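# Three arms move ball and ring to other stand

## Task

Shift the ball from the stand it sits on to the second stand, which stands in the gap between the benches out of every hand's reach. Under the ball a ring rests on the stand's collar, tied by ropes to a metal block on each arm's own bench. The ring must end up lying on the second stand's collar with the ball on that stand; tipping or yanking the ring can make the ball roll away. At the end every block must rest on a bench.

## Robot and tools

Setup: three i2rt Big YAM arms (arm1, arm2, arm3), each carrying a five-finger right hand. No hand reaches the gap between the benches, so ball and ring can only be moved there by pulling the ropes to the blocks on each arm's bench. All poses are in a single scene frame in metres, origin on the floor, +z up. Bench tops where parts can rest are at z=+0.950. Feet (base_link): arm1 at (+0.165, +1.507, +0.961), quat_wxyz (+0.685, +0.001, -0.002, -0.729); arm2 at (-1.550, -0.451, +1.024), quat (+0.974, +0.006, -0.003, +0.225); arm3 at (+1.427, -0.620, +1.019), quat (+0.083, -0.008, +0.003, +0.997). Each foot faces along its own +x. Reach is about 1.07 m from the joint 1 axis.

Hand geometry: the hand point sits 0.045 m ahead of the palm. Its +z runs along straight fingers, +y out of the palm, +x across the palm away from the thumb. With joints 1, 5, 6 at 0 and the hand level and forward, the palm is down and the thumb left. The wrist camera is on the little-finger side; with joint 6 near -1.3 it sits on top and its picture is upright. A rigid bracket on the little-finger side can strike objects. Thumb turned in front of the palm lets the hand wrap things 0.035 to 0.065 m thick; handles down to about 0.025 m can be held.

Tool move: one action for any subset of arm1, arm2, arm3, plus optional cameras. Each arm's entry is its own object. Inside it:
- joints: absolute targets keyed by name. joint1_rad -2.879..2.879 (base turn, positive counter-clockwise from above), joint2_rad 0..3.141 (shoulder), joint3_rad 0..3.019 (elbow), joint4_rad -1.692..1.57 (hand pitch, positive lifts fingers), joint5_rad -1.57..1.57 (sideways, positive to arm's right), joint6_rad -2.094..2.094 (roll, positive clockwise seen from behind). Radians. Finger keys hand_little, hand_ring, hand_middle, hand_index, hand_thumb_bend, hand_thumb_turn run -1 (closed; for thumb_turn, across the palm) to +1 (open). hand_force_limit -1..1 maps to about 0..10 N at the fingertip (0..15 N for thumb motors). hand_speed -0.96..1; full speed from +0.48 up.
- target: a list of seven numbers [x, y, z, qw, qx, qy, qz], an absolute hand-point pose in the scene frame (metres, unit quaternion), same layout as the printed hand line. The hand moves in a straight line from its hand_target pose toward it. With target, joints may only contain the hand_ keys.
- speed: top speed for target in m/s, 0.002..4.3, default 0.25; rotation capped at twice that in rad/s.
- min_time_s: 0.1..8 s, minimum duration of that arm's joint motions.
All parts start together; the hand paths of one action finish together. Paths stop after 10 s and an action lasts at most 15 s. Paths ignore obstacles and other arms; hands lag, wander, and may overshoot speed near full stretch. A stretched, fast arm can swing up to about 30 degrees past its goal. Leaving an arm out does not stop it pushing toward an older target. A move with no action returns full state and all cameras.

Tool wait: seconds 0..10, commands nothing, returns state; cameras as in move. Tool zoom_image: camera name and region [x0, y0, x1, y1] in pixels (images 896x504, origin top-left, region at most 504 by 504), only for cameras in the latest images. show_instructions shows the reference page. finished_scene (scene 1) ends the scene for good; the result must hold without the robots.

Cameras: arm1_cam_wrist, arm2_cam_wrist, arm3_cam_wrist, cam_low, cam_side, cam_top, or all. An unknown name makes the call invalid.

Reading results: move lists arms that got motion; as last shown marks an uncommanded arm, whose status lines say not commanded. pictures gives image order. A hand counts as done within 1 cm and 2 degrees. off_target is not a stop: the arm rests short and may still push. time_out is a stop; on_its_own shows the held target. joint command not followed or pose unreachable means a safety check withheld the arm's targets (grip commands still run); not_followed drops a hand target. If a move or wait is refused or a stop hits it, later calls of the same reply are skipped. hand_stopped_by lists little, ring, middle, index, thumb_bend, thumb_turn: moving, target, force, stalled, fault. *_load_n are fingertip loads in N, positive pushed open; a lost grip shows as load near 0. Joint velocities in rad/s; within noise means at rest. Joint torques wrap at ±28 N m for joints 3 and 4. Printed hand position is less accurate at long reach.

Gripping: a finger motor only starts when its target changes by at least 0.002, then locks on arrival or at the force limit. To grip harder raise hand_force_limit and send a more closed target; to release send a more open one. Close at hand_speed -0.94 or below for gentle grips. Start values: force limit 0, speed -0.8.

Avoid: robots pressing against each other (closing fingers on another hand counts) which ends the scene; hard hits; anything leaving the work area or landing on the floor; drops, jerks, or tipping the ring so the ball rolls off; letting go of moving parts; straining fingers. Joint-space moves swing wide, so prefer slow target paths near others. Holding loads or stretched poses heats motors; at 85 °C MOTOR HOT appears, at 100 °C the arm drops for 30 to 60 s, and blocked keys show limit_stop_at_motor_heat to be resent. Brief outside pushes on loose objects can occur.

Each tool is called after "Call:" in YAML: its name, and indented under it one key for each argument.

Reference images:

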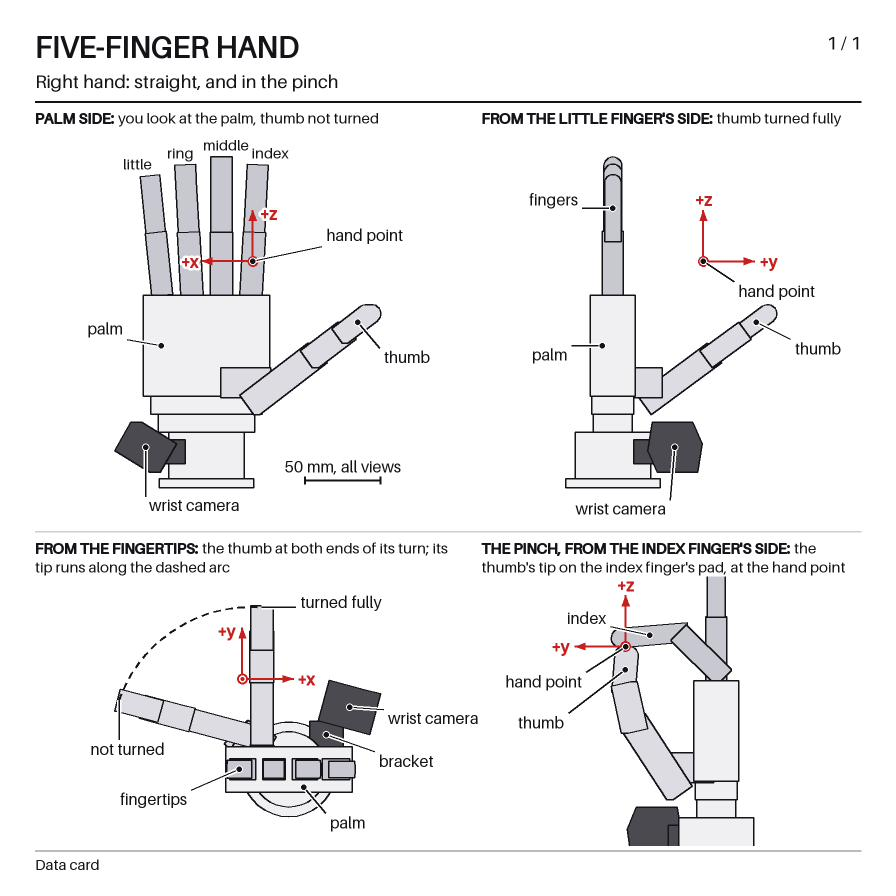

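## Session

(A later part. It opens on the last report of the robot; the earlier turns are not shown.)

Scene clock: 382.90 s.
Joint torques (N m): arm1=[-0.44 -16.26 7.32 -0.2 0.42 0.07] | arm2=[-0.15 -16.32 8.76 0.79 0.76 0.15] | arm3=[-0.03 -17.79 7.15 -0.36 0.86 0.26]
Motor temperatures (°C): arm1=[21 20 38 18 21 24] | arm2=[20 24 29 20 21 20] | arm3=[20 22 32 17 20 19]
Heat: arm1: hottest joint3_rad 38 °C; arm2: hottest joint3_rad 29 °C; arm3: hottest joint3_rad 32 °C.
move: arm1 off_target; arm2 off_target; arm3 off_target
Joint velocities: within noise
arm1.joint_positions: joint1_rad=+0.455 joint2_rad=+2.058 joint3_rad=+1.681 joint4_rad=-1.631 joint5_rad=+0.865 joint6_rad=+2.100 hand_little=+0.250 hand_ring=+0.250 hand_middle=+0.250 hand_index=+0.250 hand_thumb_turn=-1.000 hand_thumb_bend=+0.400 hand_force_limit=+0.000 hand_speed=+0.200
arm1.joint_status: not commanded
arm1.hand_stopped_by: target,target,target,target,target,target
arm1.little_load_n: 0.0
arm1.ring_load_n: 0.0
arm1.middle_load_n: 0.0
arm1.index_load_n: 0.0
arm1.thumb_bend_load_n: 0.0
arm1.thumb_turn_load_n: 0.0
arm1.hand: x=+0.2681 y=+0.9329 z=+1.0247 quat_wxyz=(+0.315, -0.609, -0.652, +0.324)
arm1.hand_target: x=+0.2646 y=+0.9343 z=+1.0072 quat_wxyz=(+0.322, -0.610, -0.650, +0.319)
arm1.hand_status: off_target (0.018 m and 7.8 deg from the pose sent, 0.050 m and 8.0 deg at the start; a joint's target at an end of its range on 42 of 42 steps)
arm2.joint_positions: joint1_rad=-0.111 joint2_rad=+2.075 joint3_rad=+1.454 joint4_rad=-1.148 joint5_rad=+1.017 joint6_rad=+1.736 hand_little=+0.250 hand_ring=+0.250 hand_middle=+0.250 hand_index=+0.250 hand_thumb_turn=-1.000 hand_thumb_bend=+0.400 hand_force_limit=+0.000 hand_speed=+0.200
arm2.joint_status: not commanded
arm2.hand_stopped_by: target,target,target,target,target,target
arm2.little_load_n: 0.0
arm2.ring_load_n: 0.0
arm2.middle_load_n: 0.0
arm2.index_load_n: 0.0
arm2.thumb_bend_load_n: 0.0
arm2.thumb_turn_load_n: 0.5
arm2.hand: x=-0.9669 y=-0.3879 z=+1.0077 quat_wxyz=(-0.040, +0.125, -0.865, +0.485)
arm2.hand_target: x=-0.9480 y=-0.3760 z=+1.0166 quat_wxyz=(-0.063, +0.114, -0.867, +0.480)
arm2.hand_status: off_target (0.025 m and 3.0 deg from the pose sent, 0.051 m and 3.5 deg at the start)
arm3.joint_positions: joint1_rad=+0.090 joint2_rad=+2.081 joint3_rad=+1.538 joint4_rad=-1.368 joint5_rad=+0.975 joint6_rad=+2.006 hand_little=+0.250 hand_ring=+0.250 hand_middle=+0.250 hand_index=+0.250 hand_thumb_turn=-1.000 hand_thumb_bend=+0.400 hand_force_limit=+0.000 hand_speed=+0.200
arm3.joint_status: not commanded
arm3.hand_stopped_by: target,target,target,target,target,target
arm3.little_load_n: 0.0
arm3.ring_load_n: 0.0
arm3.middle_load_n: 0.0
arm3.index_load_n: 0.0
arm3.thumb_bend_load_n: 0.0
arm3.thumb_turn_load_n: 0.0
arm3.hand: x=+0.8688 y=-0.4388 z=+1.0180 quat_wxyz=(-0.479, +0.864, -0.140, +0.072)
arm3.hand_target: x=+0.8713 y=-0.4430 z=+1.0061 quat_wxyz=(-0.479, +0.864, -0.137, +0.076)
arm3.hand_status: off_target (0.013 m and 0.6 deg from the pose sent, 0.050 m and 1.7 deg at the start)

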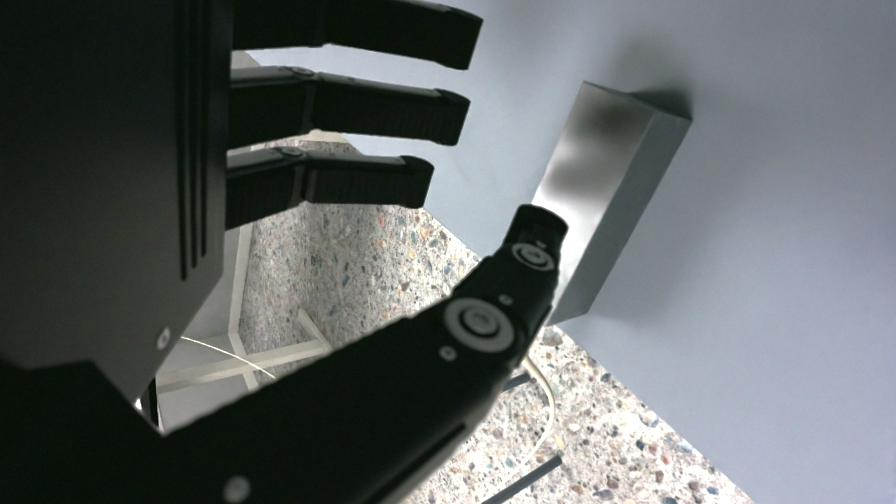

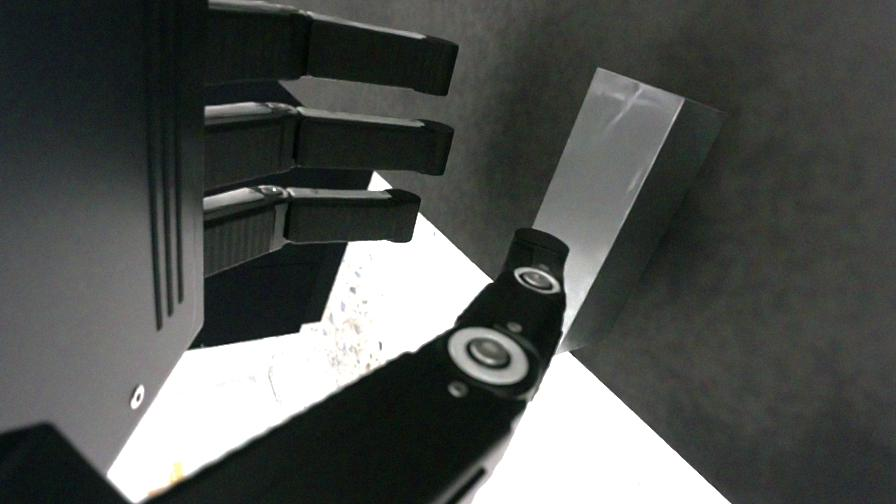

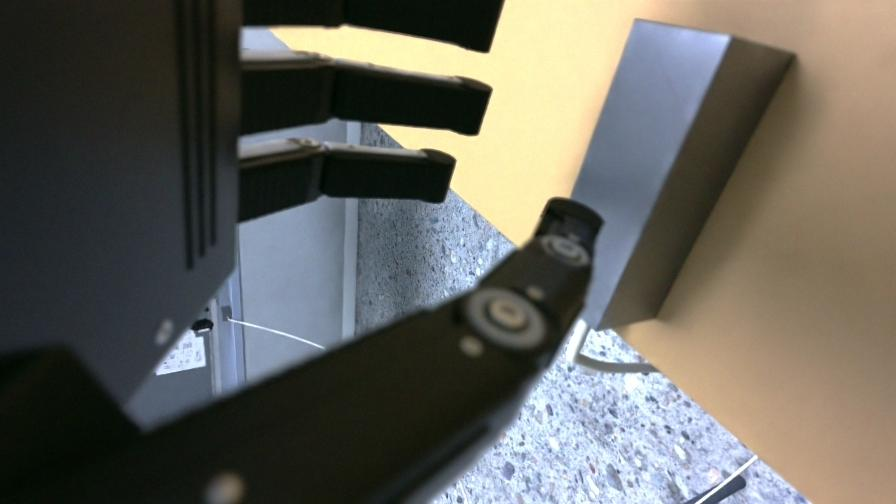

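Call:
move:
  cameras: ["cam_top", "cam_low", "cam_side"]

Call:
zoom_image:
  camera: "cam_top"
  region: [120, 310, 240, 390]

Call:
zoom_image:
  camera: "cam_top"
  region: [660, 320, 780, 420]

Call:
zoom_image:
  camera: "cam_low"
  region: [550, 90, 670, 200]

Call:
zoom_image:
  camera: "cam_side"
  region: [310, 130, 430, 230]

Call:
zoom_image:
  camera: "cam_top"
  region: [460, 0, 580, 90]

Scene clock: 404.20 s.
Joint torques (N m): arm1=[-0.44 -16.26 7.32 -0.21 0.42 0.07] | arm2=[-0.15 -16.56 8.69 0.7 0.76 0.14] | arm3=[0.21 -17.9 7.09 -0.34 0.8 0.28]
Motor temperatures (°C): arm1=[21 20 35 18 20 24] | arm2=[19 24 28 20 21 20] | arm3=[20 22 30 17 20 19]
Heat: arm1: hottest joint3_rad 35 °C; arm2: hottest joint3_rad 28 °C; arm3: hottest joint3_rad 30 °C.
Joint velocities: within noise
arm1.joint_positions: joint1_rad=+0.455 joint2_rad=+2.058 joint3_rad=+1.681 joint4_rad=-1.631 joint5_rad=+0.865 joint6_rad=+2.100 hand_little=+0.250 hand_ring=+0.250 hand_middle=+0.250 hand_index=+0.250 hand_thumb_turn=-1.000 hand_thumb_bend=+0.400 hand_force_limit=+0.000 hand_speed=+0.200
arm1.joint_status: not commanded
arm1.hand_stopped_by: target,target,target,target,target,target
arm1.little_load_n: 0.5
arm1.ring_load_n: 0.0
arm1.middle_load_n: 0.0
arm1.index_load_n: 0.0
arm1.thumb_bend_load_n: 0.0
arm1.thumb_turn_load_n: 0.0
arm1.hand: x=+0.2681 y=+0.9329 z=+1.0247 quat_wxyz=(+0.315, -0.609, -0.652, +0.324) (m; scene frame)
arm1.hand_target: x=+0.2646 y=+0.9343 z=+1.0072 quat_wxyz=(+0.322, -0.610, -0.650, +0.319) (m; scene frame)
arm1.hand_status: off_target (0.018 m and 7.8 deg from the pose sent, 0.050 m and 8.0 deg at the start; a joint's target at an end of its range on 42 of 42 steps)
arm2.joint_positions: joint1_rad=-0.111 joint2_rad=+2.075 joint3_rad=+1.454 joint4_rad=-1.148 joint5_rad=+1.017 joint6_rad=+1.736 hand_little=+0.250 hand_ring=+0.250 hand_middle=+0.250 hand_index=+0.250 hand_thumb_turn=-1.000 hand_thumb_bend=+0.400 hand_force_limit=+0.000 hand_speed=+0.200
arm2.joint_status: not commanded
arm2.hand_stopped_by: target,target,target,target,target,target
arm2.little_load_n: 0.0
arm2.ring_load_n: 0.0
arm2.middle_load_n: 0.0
arm2.index_load_n: 0.0
arm2.thumb_bend_load_n: 0.0
arm2.thumb_turn_load_n: 0.0
arm2.hand: x=-0.9669 y=-0.3879 z=+1.0077 quat_wxyz=(-0.040, +0.125, -0.865, +0.485) (m; scene frame)
arm2.hand_target: x=-0.9480 y=-0.3760 z=+1.0166 quat_wxyz=(-0.063, +0.114, -0.867, +0.480) (m; scene frame)
arm2.hand_status: off_target (0.025 m and 3.0 deg from the pose sent, 0.051 m and 3.5 deg at the start)
arm3.joint_positions: joint1_rad=+0.090 joint2_rad=+2.081 joint3_rad=+1.538 joint4_rad=-1.368 joint5_rad=+0.975 joint6_rad=+2.006 hand_little=+0.250 hand_ring=+0.250 hand_middle=+0.250 hand_index=+0.250 hand_thumb_turn=-1.000 hand_thumb_bend=+0.400 hand_force_limit=+0.000 hand_speed=+0.200
arm3.joint_status: not commanded
arm3.hand_stopped_by: target,target,target,target,target,target
arm3.little_load_n: 0.0
arm3.ring_load_n: 0.0
arm3.middle_load_n: 0.5
arm3.index_load_n: 0.0
arm3.thumb_bend_load_n: 0.0
arm3.thumb_turn_load_n: 0.0
arm3.hand: x=+0.8688 y=-0.4388 z=+1.0180 quat_wxyz=(-0.479, +0.864, -0.140, +0.072) (m; scene frame)
arm3.hand_target: x=+0.8713 y=-0.4430 z=+1.0061 quat_wxyz=(-0.479, +0.864, -0.137, +0.076) (m; scene frame)
arm3.hand_status: off_target (0.013 m and 0.6 deg from the pose sent, 0.050 m and 1.7 deg at the start)
pictures: cam_low, cam_side, cam_top

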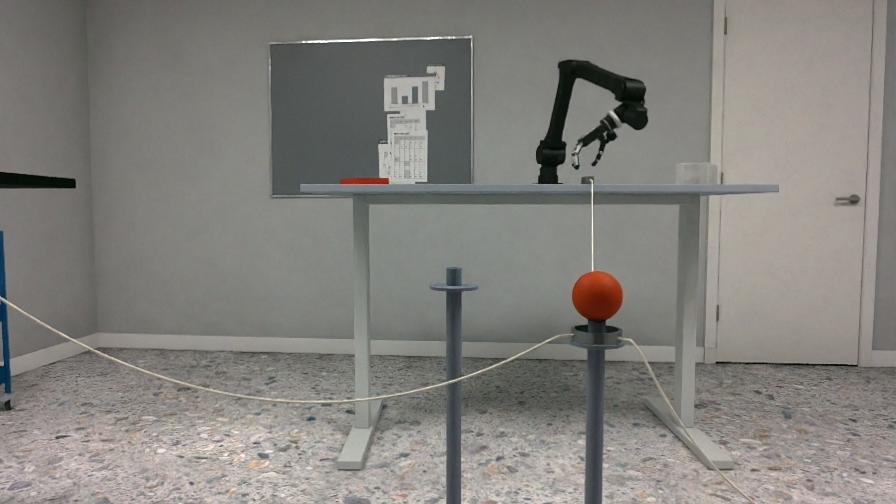

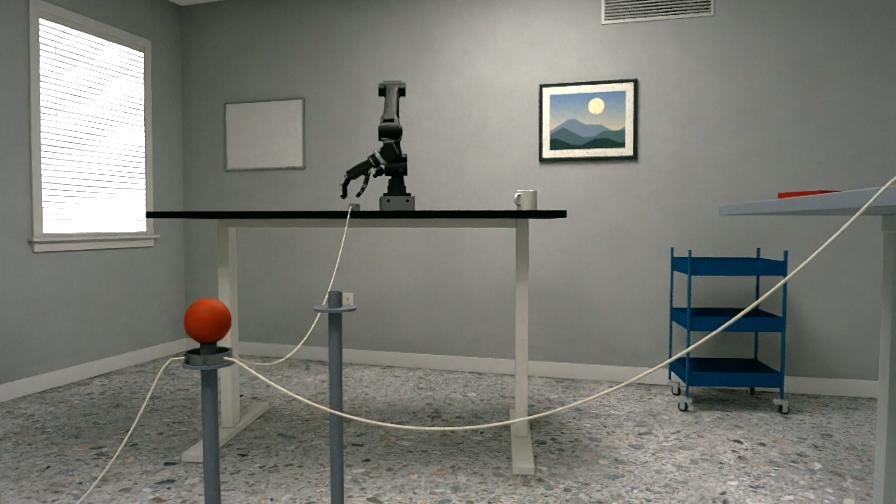

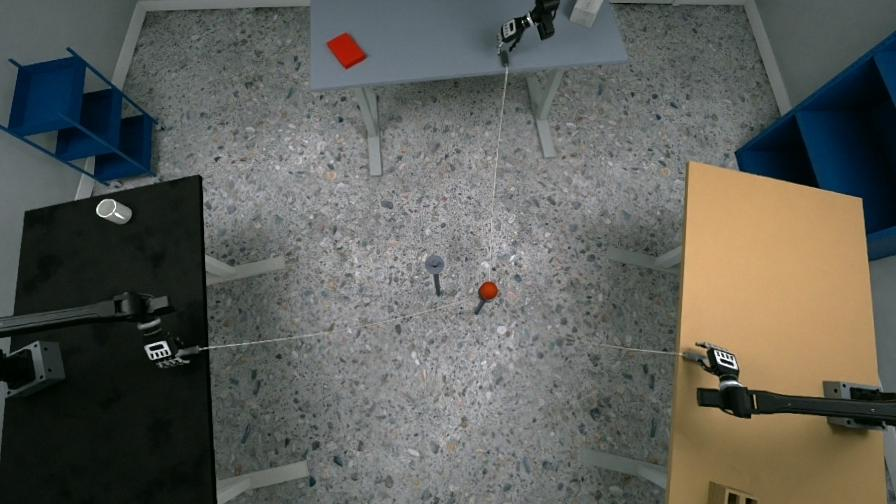

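Scaled by 4.200.

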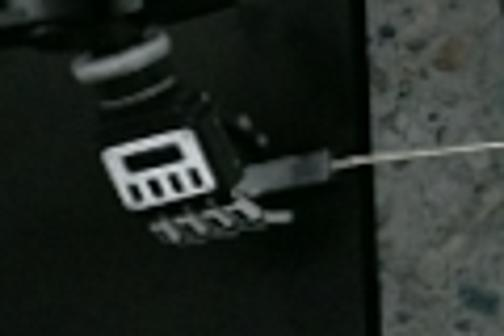

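Scaled by 4.200.

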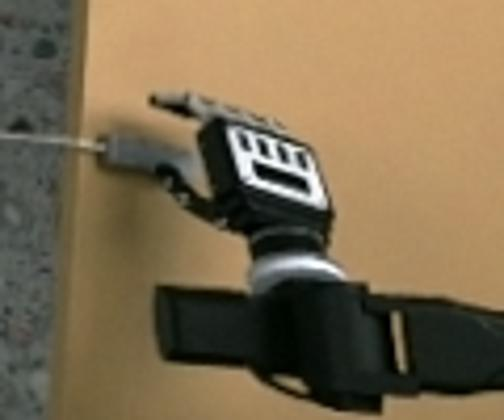

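Scaled by 4.200.

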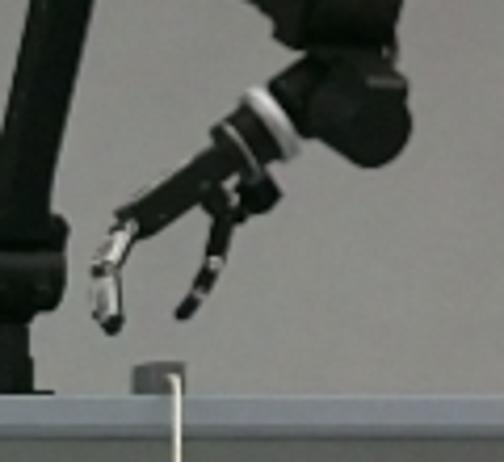

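Scaled by 4.200.

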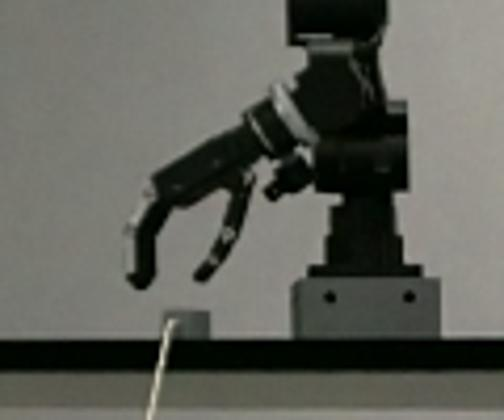

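Scaled by 4.200.

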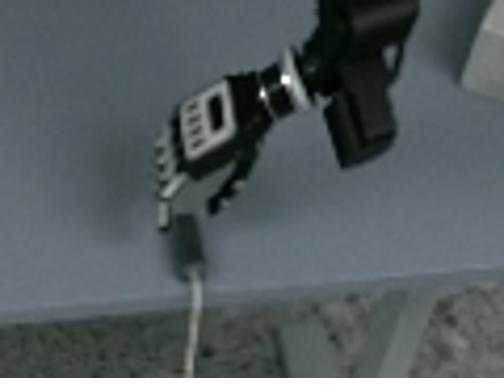

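Call:
zoom_image:
  camera: "cam_side"
  region: [330, 180, 380, 220]

Call:
zoom_image:
  camera: "cam_low"
  region: [565, 150, 615, 190]

Call:
zoom_image:
  camera: "cam_top"
  region: [670, 335, 730, 375]

Call:
zoom_image:
  camera: "cam_top"
  region: [485, 35, 535, 75]

Scaled by 10.080.

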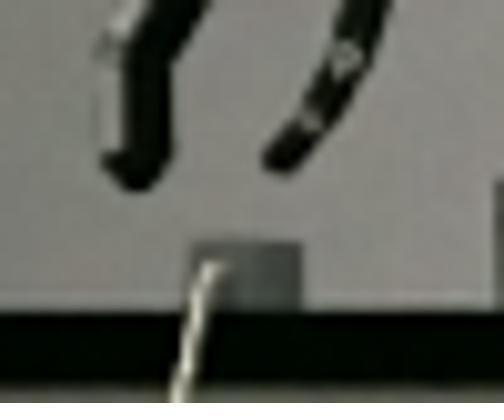

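Scaled by 10.080.

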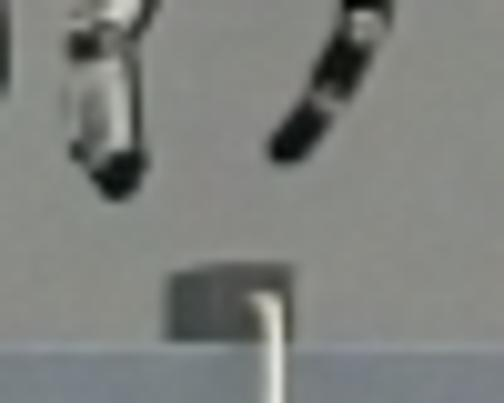

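Scaled by 8.400.

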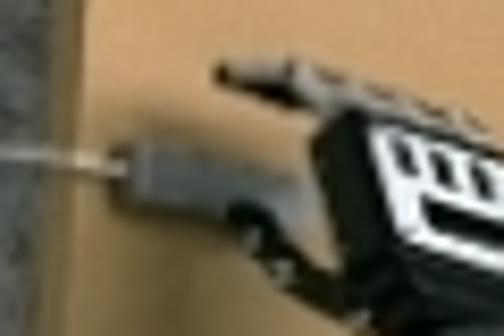

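Scaled by 10.080.

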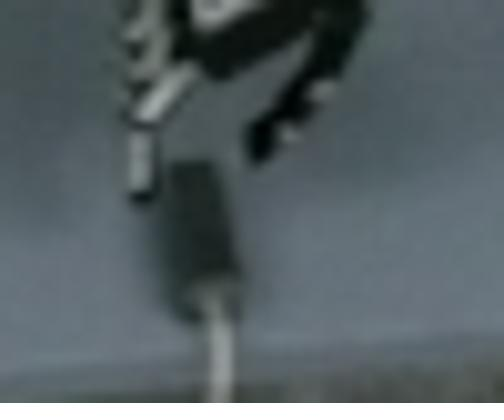

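Call:
move:
  arm1: {"target": [0.277, 0.9355, 0.975, 0.3212, -0.5795, -0.6551, 0.3631], "speed": 0.08}
  arm2: {"target": [-0.9554, -0.368, 0.993, 0.0633, -0.1142, 0.8672, -0.4806], "speed": 0.08}
  arm3: {"target": [0.865, -0.46, 0.976, 0.4788, -0.8638, 0.1368, -0.0758], "speed": 0.08}
  cameras: ["all"]

Call:
zoom_image:
  camera: "cam_side"
  region: [330, 180, 380, 220]

Call:
zoom_image:
  camera: "cam_low"
  region: [565, 150, 615, 190]

Call:
zoom_image:
  camera: "cam_top"
  region: [670, 335, 730, 375]

Call:
zoom_image:
  camera: "cam_top"
  region: [485, 35, 535, 75]

Call:
zoom_image:
  camera: "cam_top"
  region: [150, 330, 210, 380]

Scene clock: 441.77 s.
Joint torques (N m): arm1=[1.14 -16.26 7.1 -0.18 0.66 0.07] | arm2=[0.32 -16.67 6.98 0.76 0.73 0.21] | arm3=[0.32 -18.43 8.14 -0.49 0.71 0.31]
Motor temperatures (°C): arm1=[21 20 32 18 20 24] | arm2=[19 24 28 20 21 20] | arm3=[20 23 28 17 20 19]
Heat: arm1: hottest joint3_rad 32 °C; arm2: hottest joint3_rad 28 °C; arm3: hottest joint3_rad 28 °C.
move: arm1 off_target; arm2 off_target; arm3 done
Joint velocities: within noise
arm1.joint_positions: joint1_rad=+0.480 joint2_rad=+2.088 joint3_rad=+1.610 joint4_rad=-1.527 joint5_rad=+0.942 joint6_rad=+2.100 hand_little=+0.250 hand_ring=+0.250 hand_middle=+0.250 hand_index=+0.250 hand_thumb_turn=-1.000 hand_thumb_bend=+0.400 hand_force_limit=+0.000 hand_speed=+0.200
arm1.joint_status: not commanded
arm1.hand_stopped_by: target,target,target,target,target,target
arm1.little_load_n: 0.0
arm1.ring_load_n: 0.0
arm1.middle_load_n: 0.0
arm1.index_load_n: 0.0
arm1.thumb_bend_load_n: 0.0
arm1.thumb_turn_load_n: 0.0
arm1.hand: x=+0.2711 y=+0.9328 z=+0.9913 quat_wxyz=(+0.316, -0.585, -0.654, +0.362)
arm1.hand_target: x=+0.2768 y=+0.9359 z=+0.9753 quat_wxyz=(+0.320, -0.579, -0.656, +0.363)
arm1.hand_status: off_target (0.018 m and 0.8 deg from the pose sent, 0.051 m and 5.7 deg at the start; a joint's target at an end of its range on 41 of 41 steps)
arm2.joint_positions: joint1_rad=-0.096 joint2_rad=+2.104 joint3_rad=+1.454 joint4_rad=-1.124 joint5_rad=+1.015 joint6_rad=+1.762 hand_little=+0.250 hand_ring=+0.250 hand_middle=+0.250 hand_index=+0.250 hand_thumb_turn=-1.000 hand_thumb_bend=+0.400 hand_force_limit=+0.000 hand_speed=+0.200
arm2.joint_status: not commanded
arm2.hand_stopped_by: target,target,target,target,target,target
arm2.little_load_n: 0.0
arm2.ring_load_n: 0.0
arm2.middle_load_n: 0.0
arm2.index_load_n: 0.0
arm2.thumb_bend_load_n: 0.0
arm2.thumb_turn_load_n: 0.0
arm2.hand: x=-0.9654 y=-0.3787 z=+0.9924 quat_wxyz=(-0.048, +0.121, -0.866, +0.484)
arm2.hand_target: x=-0.9558 y=-0.3682 z=+0.9931 quat_wxyz=(-0.063, +0.114, -0.867, +0.480)
arm2.hand_status: off_target (0.015 m and 2.0 deg from the pose sent, 0.027 m and 3.0 deg at the start)
arm3.joint_positions: joint1_rad=+0.120 joint2_rad=+2.143 joint3_rad=+1.538 joint4_rad=-1.361 joint5_rad=+0.965 joint6_rad=+2.054 hand_little=+0.250 hand_ring=+0.250 hand_middle=+0.250 hand_index=+0.250 hand_thumb_turn=-1.000 hand_thumb_bend=+0.400 hand_force_limit=+0.000 hand_speed=+0.200
arm3.joint_status: not commanded
arm3.hand_stopped_by: target,target,target,target,target,target
arm3.little_load_n: 0.0
arm3.ring_load_n: 0.0
arm3.middle_load_n: 0.0
arm3.index_load_n: 0.0
arm3.thumb_bend_load_n: 0.5
arm3.thumb_turn_load_n: 0.0
arm3.hand: x=+0.8691 y=-0.4561 z=+0.9837 quat_wxyz=(-0.480, +0.863, -0.136, +0.078)
arm3.hand_target: x=+0.8652 y=-0.4601 z=+0.9761 quat_wxyz=(-0.479, +0.864, -0.137, +0.076)
arm3.hand_status: done (0.010 m and 0.3 deg from the pose sent, 0.047 m and 0.6 deg at the start)
pictures: arm1_cam_wrist, arm2_cam_wrist, arm3_cam_wrist, cam_low, cam_side, cam_top

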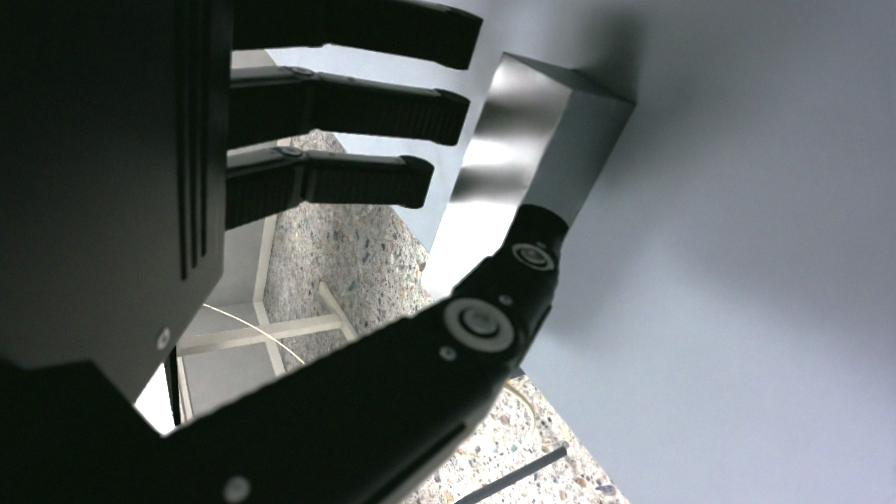

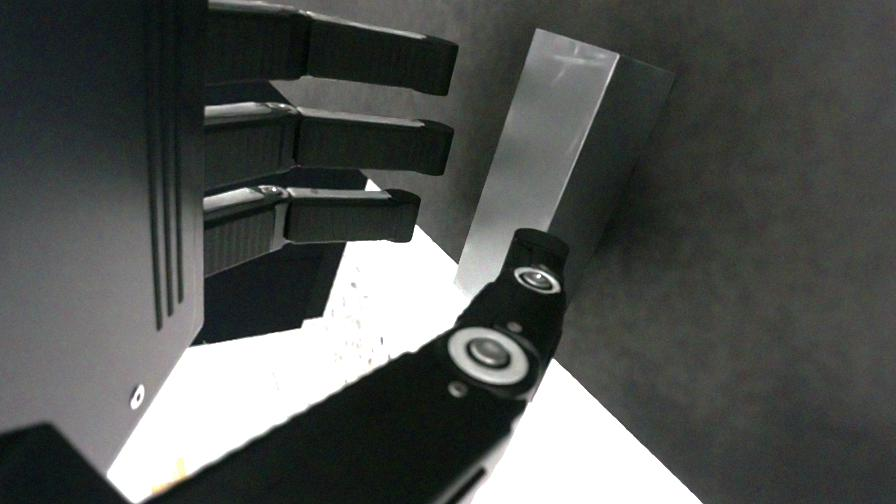

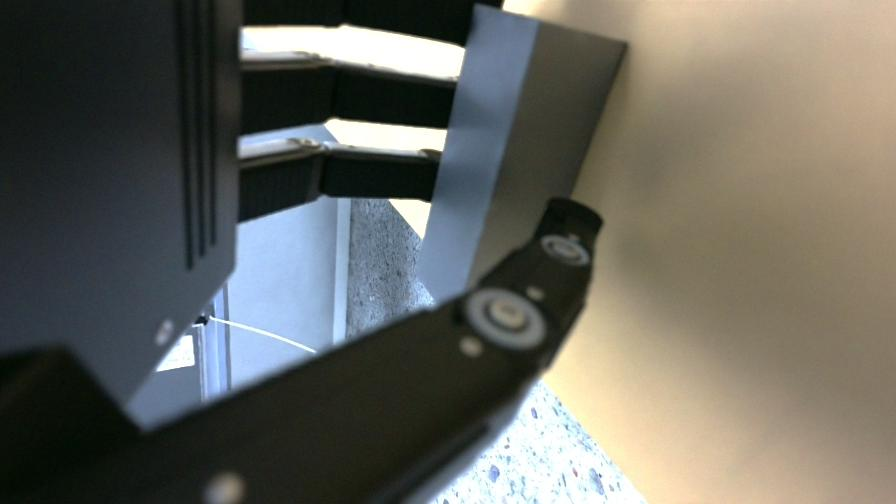

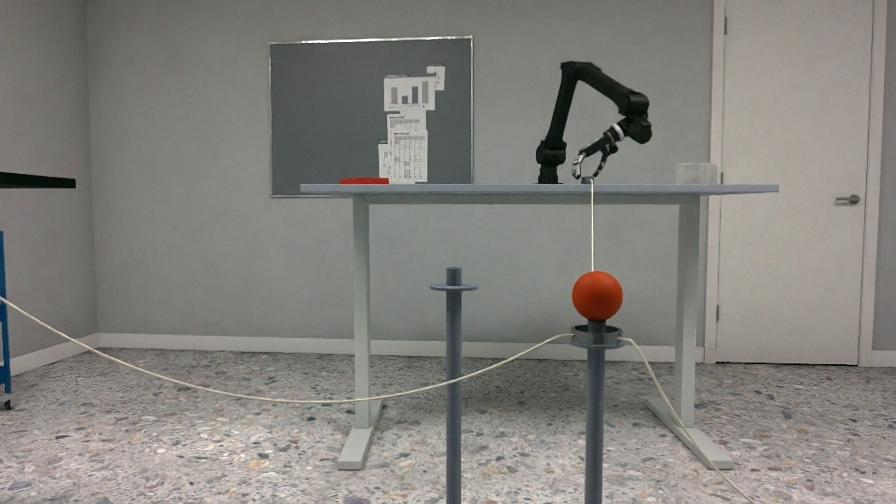

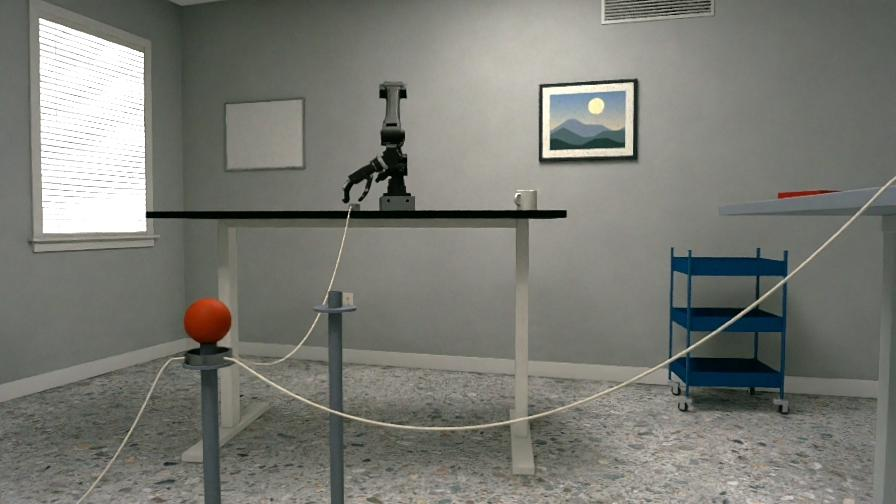

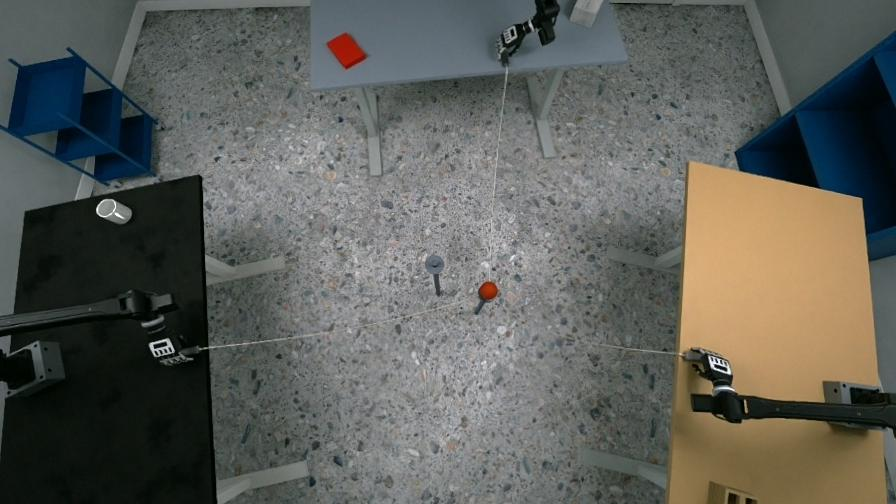

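Scaled by 10.080.

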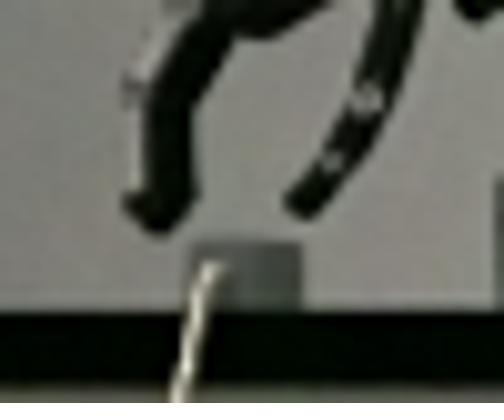

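Scaled by 10.080.

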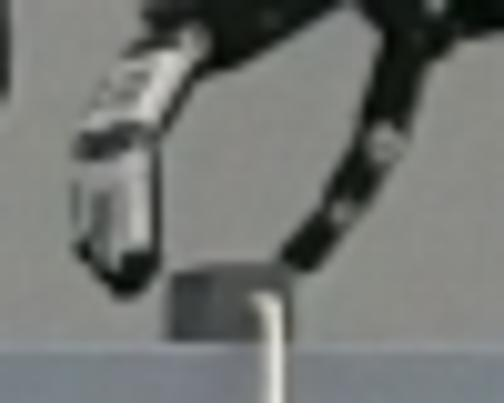

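Scaled by 8.400.

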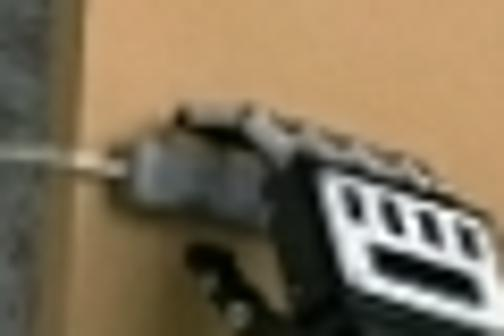

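Scaled by 10.080.

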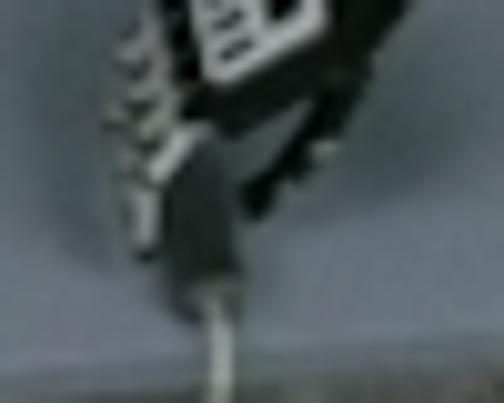

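Scaled by 8.400.

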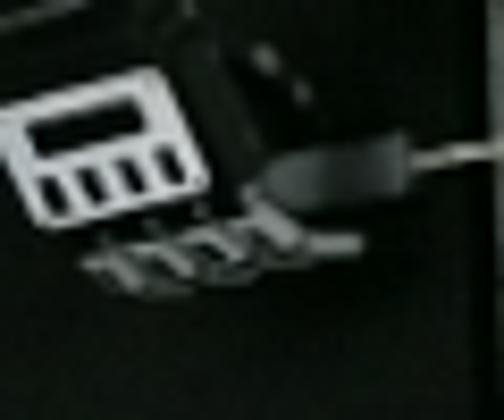

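Call:
move:
  arm1: {"target": [0.284, 0.937, 0.957, 0.3212, -0.5795, -0.6551, 0.3631], "speed": 0.05}
  arm2: {"target": [-0.9604, -0.369, 0.974, 0.0633, -0.1142, 0.8672, -0.4806], "speed": 0.05}
  arm3: {"target": [0.865, -0.46, 0.964, 0.4788, -0.8638, 0.1368, -0.0758], "speed": 0.05}
  cameras: ["all"]

Call:
zoom_image:
  camera: "cam_side"
  region: [330, 180, 380, 220]

Call:
zoom_image:
  camera: "cam_low"
  region: [565, 150, 615, 190]

Call:
zoom_image:
  camera: "cam_top"
  region: [670, 335, 730, 375]

Scene clock: 457.57 s.
Joint torques (N m): arm1=[1.32 -16.44 6.97 -0.14 0.45 0.07] | arm2=[0.5 -16.38 5.05 0.69 0.72 0.22] | arm3=[0.62 -18.32 7.72 -0.17 0.73 0.29]
Motor temperatures (°C): arm1=[21 22 31 18 21 24] | arm2=[19 24 27 20 21 20] | arm3=[20 24 27 17 20 19]
Heat: arm1: hottest joint3_rad 31 °C; arm2: hottest joint3_rad 27 °C; arm3: hottest joint3_rad 27 °C.
move: arm1 off_target; arm2 done; arm3 off_target
Joint velocities: within noise
arm1.joint_positions: joint1_rad=+0.488 joint2_rad=+2.111 joint3_rad=+1.601 joint4_rad=-1.494 joint5_rad=+0.941 joint6_rad=+2.100 hand_little=+0.250 hand_ring=+0.250 hand_middle=+0.250 hand_index=+0.250 hand_thumb_turn=-1.000 hand_thumb_bend=+0.400 hand_force_limit=+0.000 hand_speed=+0.200
arm1.joint_status: not commanded
arm1.hand_stopped_by: target,target,target,target,target,target
arm1.little_load_n: 0.0
arm1.ring_load_n: -0.5
arm1.middle_load_n: 0.0
arm1.index_load_n: 0.0
arm1.thumb_bend_load_n: 0.0
arm1.thumb_turn_load_n: 0.0
arm1.hand: x=+0.2760 y=+0.9328 z=+0.9747 quat_wxyz=(+0.315, -0.582, -0.656, +0.363)
arm1.hand_target: x=+0.2834 y=+0.9373 z=+0.9575 quat_wxyz=(+0.318, -0.577, -0.660, +0.362)
arm1.hand_status: off_target (0.020 m and 0.8 deg from the pose sent, 0.037 m and 0.8 deg at the start; a joint's target at an end of its range on 31 of 31 steps)
arm2.joint_positions: joint1_rad=-0.096 joint2_rad=+2.125 joint3_rad=+1.454 joint4_rad=-1.081 joint5_rad=+1.015 joint6_rad=+1.764 hand_little=+0.250 hand_ring=+0.250 hand_middle=+0.250 hand_index=+0.250 hand_thumb_turn=-1.000 hand_thumb_bend=+0.400 hand_force_limit=+0.000 hand_speed=+0.200
arm2.joint_status: not commanded
arm2.hand_stopped_by: target,target,target,target,target,target
arm2.little_load_n: 0.0
arm2.ring_load_n: 0.0
arm2.middle_load_n: 0.0
arm2.index_load_n: 0.0
arm2.thumb_bend_load_n: 0.0
arm2.thumb_turn_load_n: 0.0
arm2.hand: x=-0.9595 y=-0.3764 z=+0.9806 quat_wxyz=(-0.058, +0.114, -0.867, +0.481)
arm2.hand_target: x=-0.9606 y=-0.3692 z=+0.9741 quat_wxyz=(-0.063, +0.114, -0.867, +0.481)
arm2.hand_status: done (0.010 m and 0.7 deg from the pose sent, 0.021 m and 2.0 deg at the start)
arm3.joint_positions: joint1_rad=+0.120 joint2_rad=+2.156 joint3_rad=+1.538 joint4_rad=-1.343 joint5_rad=+0.966 joint6_rad=+2.054 hand_little=+0.250 hand_ring=+0.250 hand_middle=+0.250 hand_index=+0.250 hand_thumb_turn=-1.000 hand_thumb_bend=+0.400 hand_force_limit=+0.000 hand_speed=+0.200
arm3.joint_status: not commanded
arm3.hand_stopped_by: target,target,target,target,target,target
arm3.little_load_n: 0.0
arm3.ring_load_n: 0.0
arm3.middle_load_n: 0.0
arm3.index_load_n: 0.0
arm3.thumb_bend_load_n: 0.5
arm3.thumb_turn_load_n: 0.0
arm3.hand: x=+0.8673 y=-0.4559 z=+0.9762 quat_wxyz=(-0.480, +0.863, -0.137, +0.076)
arm3.hand_target: x=+0.8653 y=-0.4601 z=+0.9642 quat_wxyz=(-0.479, +0.864, -0.137, +0.076)
arm3.hand_status: off_target (0.013 m and 0.1 deg from the pose sent, 0.020 m and 0.3 deg at the start)
pictures: arm1_cam_wrist, arm2_cam_wrist, arm3_cam_wrist, cam_low, cam_side, cam_top

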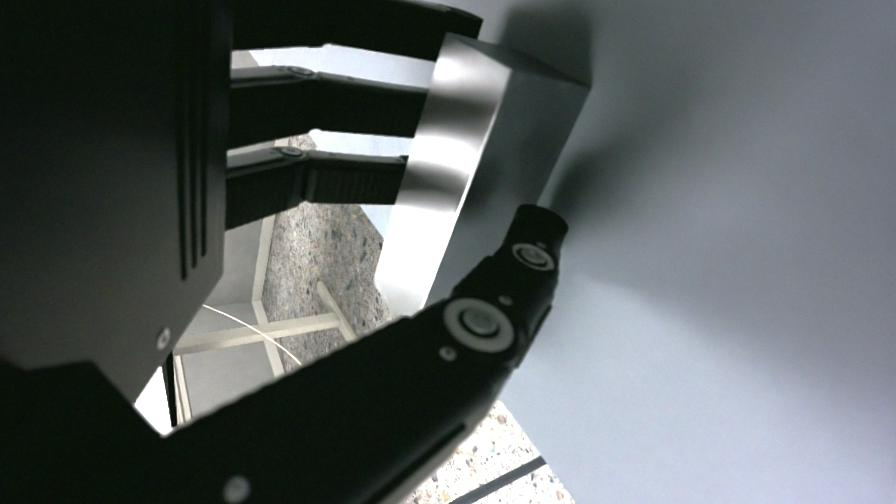

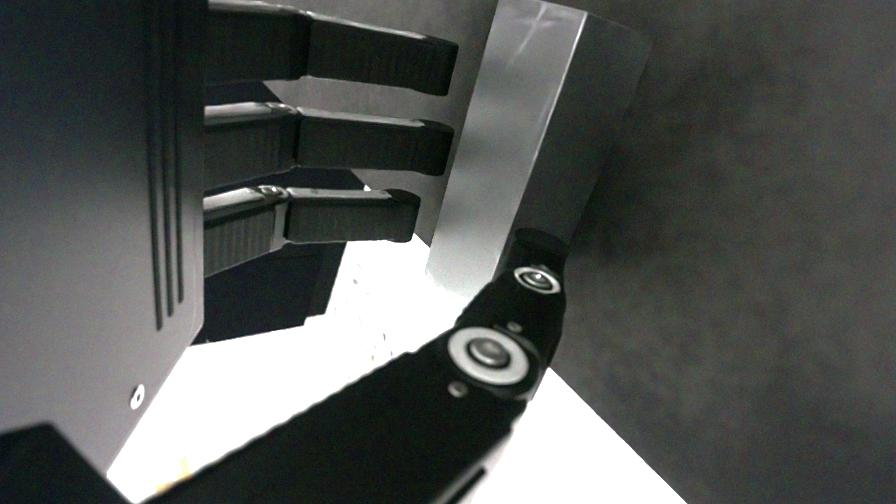

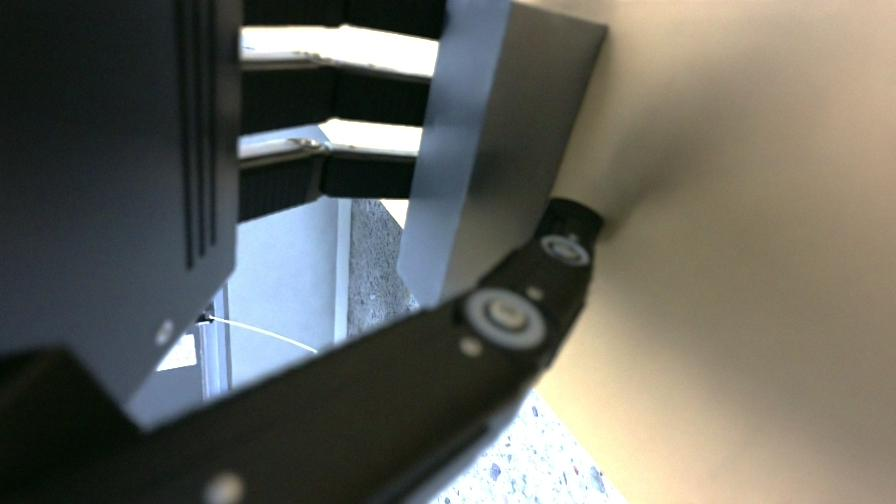

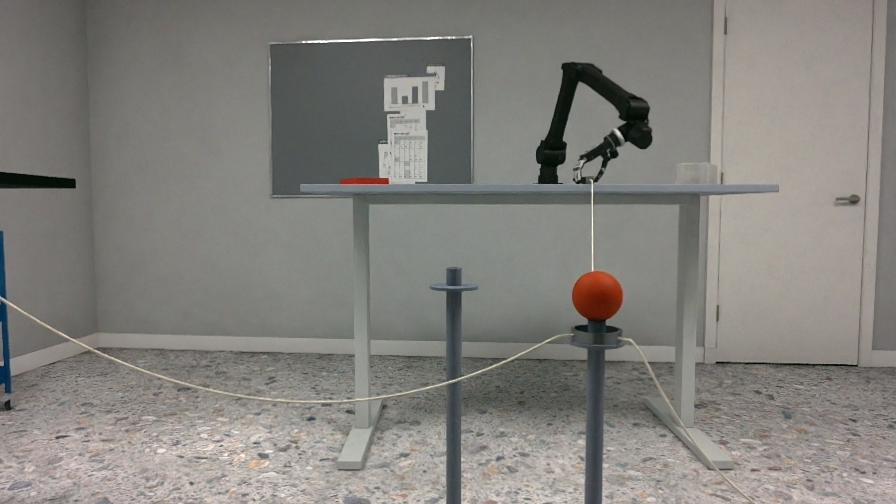

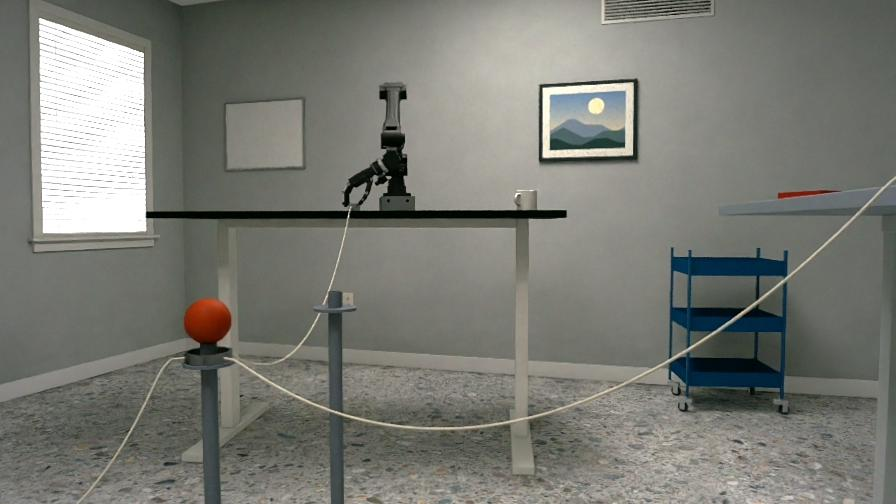

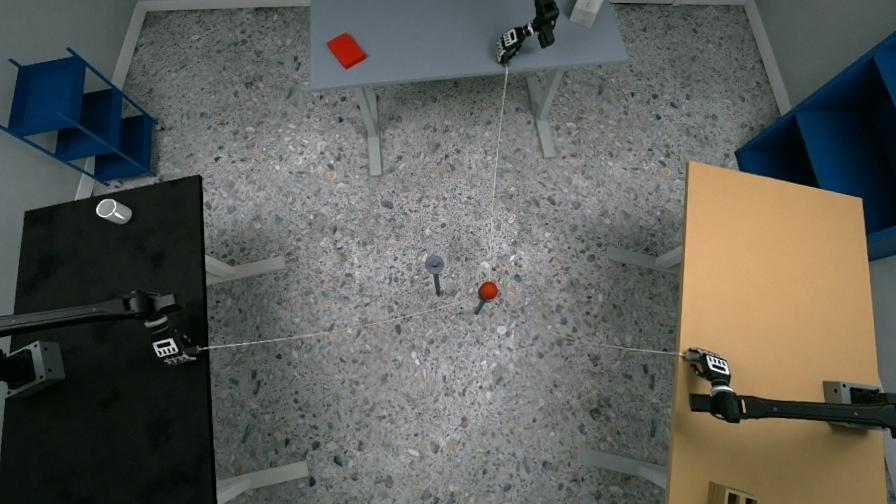

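Scaled by 10.080.

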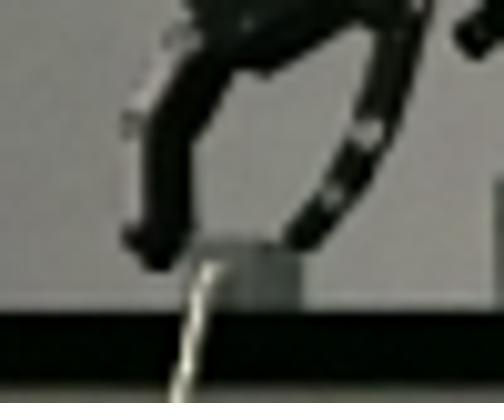

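Scaled by 10.080.

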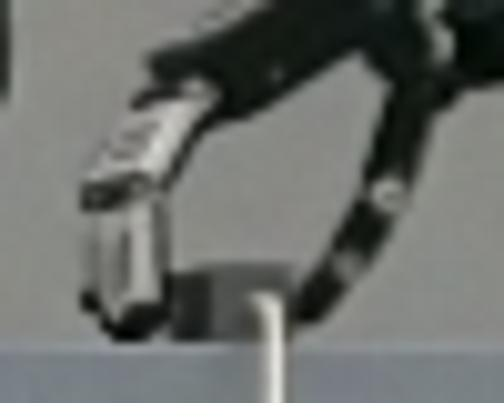

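Scaled by 8.400.

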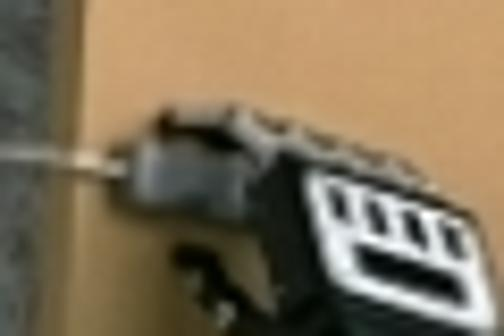

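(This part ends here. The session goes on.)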